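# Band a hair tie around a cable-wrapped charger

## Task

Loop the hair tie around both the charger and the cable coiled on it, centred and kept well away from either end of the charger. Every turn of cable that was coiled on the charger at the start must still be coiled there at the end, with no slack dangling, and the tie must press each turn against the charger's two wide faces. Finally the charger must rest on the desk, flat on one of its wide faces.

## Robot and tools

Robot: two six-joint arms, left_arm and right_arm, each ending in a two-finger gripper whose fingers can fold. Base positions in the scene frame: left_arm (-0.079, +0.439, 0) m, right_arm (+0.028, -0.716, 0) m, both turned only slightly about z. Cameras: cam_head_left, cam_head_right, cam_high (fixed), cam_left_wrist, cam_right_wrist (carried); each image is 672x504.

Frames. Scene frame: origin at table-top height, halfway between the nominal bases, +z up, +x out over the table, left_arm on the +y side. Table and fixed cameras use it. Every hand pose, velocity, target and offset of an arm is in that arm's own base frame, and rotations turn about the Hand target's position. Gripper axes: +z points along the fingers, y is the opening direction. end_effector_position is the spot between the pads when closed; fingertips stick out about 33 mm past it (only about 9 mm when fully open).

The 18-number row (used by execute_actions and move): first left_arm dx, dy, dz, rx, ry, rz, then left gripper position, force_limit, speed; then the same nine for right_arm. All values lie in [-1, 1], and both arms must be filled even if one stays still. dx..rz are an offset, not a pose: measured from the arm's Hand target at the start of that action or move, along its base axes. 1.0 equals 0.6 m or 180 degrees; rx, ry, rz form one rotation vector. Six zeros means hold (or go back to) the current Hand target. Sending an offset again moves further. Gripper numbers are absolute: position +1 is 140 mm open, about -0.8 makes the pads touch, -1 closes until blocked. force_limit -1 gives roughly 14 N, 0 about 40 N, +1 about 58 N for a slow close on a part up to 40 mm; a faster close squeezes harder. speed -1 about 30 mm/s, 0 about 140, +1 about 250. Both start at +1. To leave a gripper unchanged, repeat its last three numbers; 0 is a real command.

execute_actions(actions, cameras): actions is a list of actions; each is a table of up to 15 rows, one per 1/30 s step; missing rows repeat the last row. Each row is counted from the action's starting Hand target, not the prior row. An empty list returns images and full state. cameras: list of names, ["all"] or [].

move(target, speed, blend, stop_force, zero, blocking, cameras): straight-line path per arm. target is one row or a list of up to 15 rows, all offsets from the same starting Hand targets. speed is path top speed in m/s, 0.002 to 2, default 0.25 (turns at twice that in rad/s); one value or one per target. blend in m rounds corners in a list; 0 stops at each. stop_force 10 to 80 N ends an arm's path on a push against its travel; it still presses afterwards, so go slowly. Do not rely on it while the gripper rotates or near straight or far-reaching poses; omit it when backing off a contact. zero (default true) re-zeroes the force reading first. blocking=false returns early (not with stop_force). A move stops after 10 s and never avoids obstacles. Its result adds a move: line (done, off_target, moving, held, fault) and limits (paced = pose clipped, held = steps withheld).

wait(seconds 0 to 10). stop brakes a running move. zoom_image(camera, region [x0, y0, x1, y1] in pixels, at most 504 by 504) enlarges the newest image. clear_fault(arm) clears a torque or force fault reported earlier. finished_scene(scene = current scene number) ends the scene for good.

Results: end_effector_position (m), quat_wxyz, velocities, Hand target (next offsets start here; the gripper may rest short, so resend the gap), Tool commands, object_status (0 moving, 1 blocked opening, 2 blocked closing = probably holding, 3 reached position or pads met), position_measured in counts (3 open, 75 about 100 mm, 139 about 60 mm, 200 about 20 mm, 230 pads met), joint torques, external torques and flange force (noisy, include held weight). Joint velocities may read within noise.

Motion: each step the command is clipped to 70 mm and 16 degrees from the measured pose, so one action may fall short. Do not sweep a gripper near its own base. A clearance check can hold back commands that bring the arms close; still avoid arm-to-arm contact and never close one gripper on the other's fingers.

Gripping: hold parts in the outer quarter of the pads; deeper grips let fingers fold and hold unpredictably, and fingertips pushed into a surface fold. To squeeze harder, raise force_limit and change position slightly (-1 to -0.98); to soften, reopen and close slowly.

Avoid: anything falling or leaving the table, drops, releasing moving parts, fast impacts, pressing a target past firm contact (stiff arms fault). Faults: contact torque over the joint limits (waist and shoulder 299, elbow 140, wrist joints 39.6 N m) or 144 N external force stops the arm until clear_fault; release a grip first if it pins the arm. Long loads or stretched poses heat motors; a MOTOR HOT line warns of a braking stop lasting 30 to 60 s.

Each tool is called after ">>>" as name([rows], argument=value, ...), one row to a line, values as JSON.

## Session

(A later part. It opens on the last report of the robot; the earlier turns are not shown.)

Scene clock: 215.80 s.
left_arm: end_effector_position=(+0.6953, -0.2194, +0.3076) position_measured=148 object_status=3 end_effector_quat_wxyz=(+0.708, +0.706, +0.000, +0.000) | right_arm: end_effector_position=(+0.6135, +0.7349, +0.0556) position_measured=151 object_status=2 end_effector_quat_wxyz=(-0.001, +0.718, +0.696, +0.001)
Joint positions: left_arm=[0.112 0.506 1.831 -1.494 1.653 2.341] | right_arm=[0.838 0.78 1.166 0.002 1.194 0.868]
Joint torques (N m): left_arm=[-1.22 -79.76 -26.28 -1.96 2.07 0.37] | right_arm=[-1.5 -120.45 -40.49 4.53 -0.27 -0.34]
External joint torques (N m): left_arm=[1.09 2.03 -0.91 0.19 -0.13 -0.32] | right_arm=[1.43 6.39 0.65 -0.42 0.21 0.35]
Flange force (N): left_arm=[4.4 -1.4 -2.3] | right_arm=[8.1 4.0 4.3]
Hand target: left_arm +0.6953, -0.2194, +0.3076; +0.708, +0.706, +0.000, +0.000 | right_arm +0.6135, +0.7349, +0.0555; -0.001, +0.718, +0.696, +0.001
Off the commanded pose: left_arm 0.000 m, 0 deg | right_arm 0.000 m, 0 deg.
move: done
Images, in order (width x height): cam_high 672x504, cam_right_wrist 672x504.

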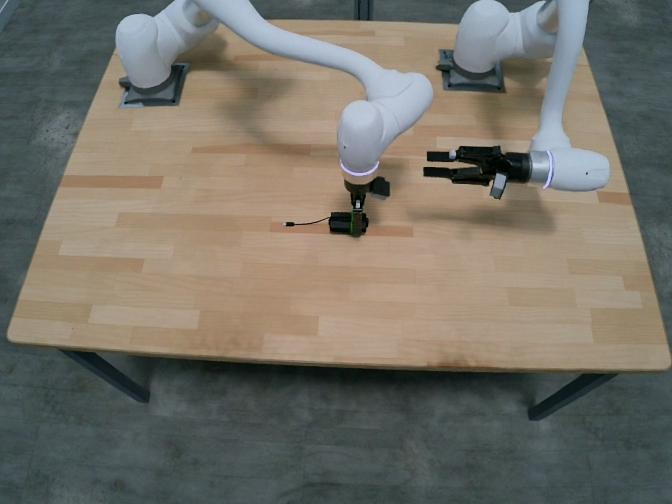

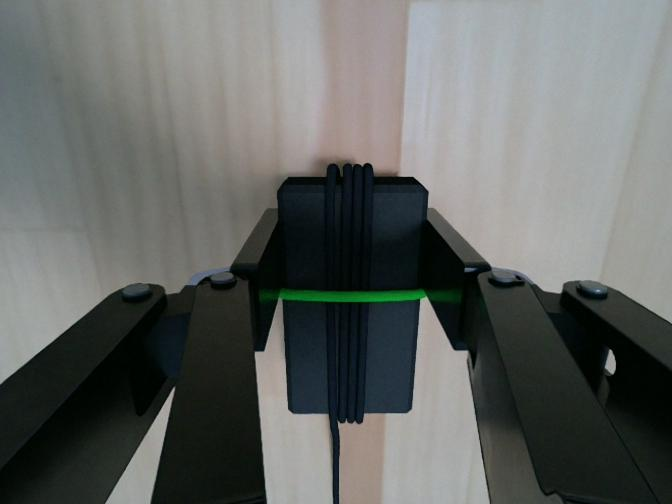

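Perfect. Lower to contact, release, lift.

>>> move(target=[0,0,0,0,0,0,-0.15,-0.3,-0.5,0,0,-0.035,0,0,0,-1,0.5,-1], speed=0.01, stop_force=10)

>>> move([
  [0.0,0.0,0.0,0,0.0,0,-0.15,-0.3,-0.5,0,0,0,0,0,0,0.05,0.5,-1],
  [0.0,0.0,0.0,0,0.0,0,-0.15,-0.3,-0.5,0,0,0.2,0,0,0,0.05,0.5,-1],
  [0.0,0.0,0.0,0,0.0,0,-0.15,-0.3,-0.5,0,-0.16,0.35,0,0,0,0.05,0.5,-1],
], speed=0.12, cameras=["cam_right_wrist","cam_high"])

>>> zoom_image(camera="cam_right_wrist", region=[180, 0, 520, 300])

Scene clock: 222.93 s.
left_arm: end_effector_position=(+0.6953, -0.2194, +0.3076) position_measured=148 object_status=3 end_effector_quat_wxyz=(+0.708, +0.706, +0.000, +0.000) | right_arm: end_effector_position=(+0.6136, +0.7349, +0.0411) position_measured=151 object_status=2 end_effector_quat_wxyz=(-0.001, +0.718, +0.696, +0.001)
Joint positions: left_arm=[0.112 0.506 1.831 -1.494 1.653 2.341] | right_arm=[0.838 0.79 1.176 0.002 1.174 0.868]
Joint torques (N m): left_arm=[-1.19 -79.3 -26.17 -1.94 2.09 0.4] | right_arm=[-2.2 -103.34 -31.77 4.61 -0.6 -0.33]
External joint torques (N m): left_arm=[1.32 1.64 -1 0.19 -0.16 -0.35] | right_arm=[2.27 -10.67 -7.56 -0.55 0.55 0.33]
Flange force (N): left_arm=[4.1 -0.9 -2.6] | right_arm=[6.6 1.7 -13.1]
Hand target: left_arm +0.6953, -0.2194, +0.3076; +0.708, +0.706, +0.000, +0.000 | right_arm +0.6136, +0.7349, +0.0411; -0.001, +0.718, +0.696, +0.001 (not the last commanded pose)
Off the commanded pose: left_arm 0.000 m, 0 deg | right_arm 0.007 m, 0 deg.
move: contact (right_arm)

Scene clock: 226.37 s.
left_arm: end_effector_position=(+0.6953, -0.2194, +0.3076) position_measured=148 object_status=3 end_effector_quat_wxyz=(+0.708, +0.706, +0.000, +0.000) | right_arm: end_effector_position=(+0.6136, +0.6389, +0.2510) position_measured=123 object_status=3 end_effector_quat_wxyz=(-0.001, +0.718, +0.696, +0.001)
Joint positions: left_arm=[0.112 0.506 1.831 -1.494 1.653 2.341] | right_arm=[0.766 0.567 1.168 0.002 1.404 0.796]
Joint torques (N m): left_arm=[-1.29 -79.48 -26.27 -1.98 2.09 0.36] | right_arm=[-2.15 -102.28 -41.24 4.86 -0.32 -0.32]
External joint torques (N m): left_arm=[1.26 1.75 -0.92 0.22 -0.15 -0.31] | right_arm=[2.36 4.7 -0.43 -0.54 0.27 0.32]
Flange force (N): left_arm=[4.0 -1.1 -2.5] | right_arm=[9.3 4.3 0.3]
Hand target: left_arm +0.6953, -0.2194, +0.3076; +0.708, +0.706, +0.000, +0.000 | right_arm +0.6136, +0.6389, +0.2511; -0.001, +0.718, +0.696, +0.001
Off the commanded pose: left_arm 0.000 m, 0 deg | right_arm 0.000 m, 0 deg.
move: done
Images, in order (width x height): cam_high 672x504, cam_right_wrist 672x504.

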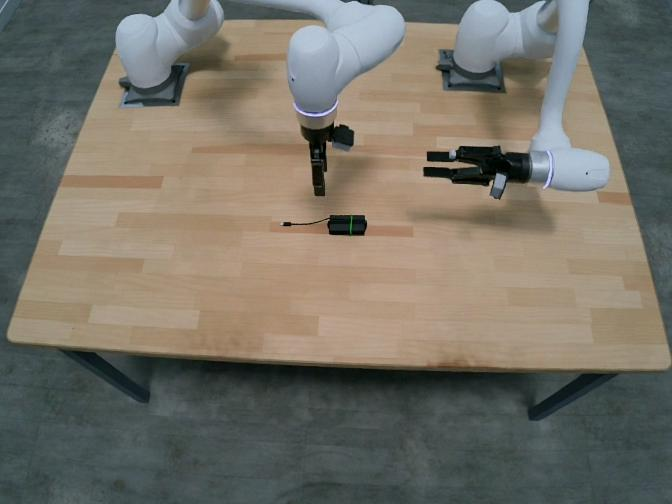

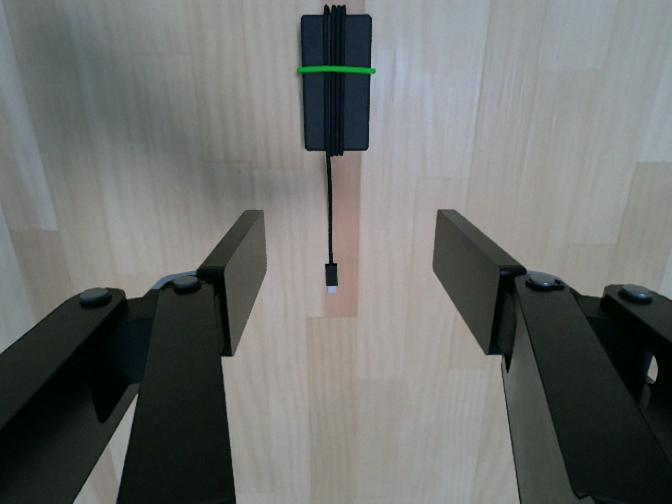

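Scaled by 1.482.

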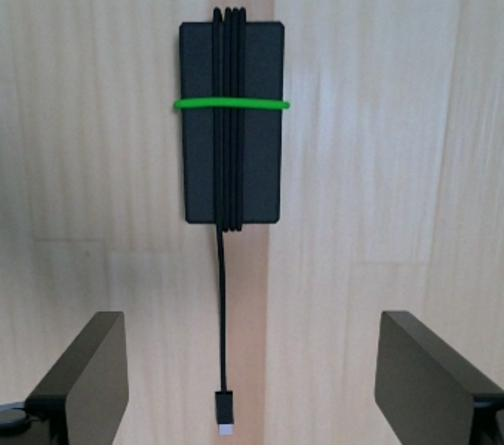

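>>> finished_scene(scene=2)

The scene is finished: the task was done.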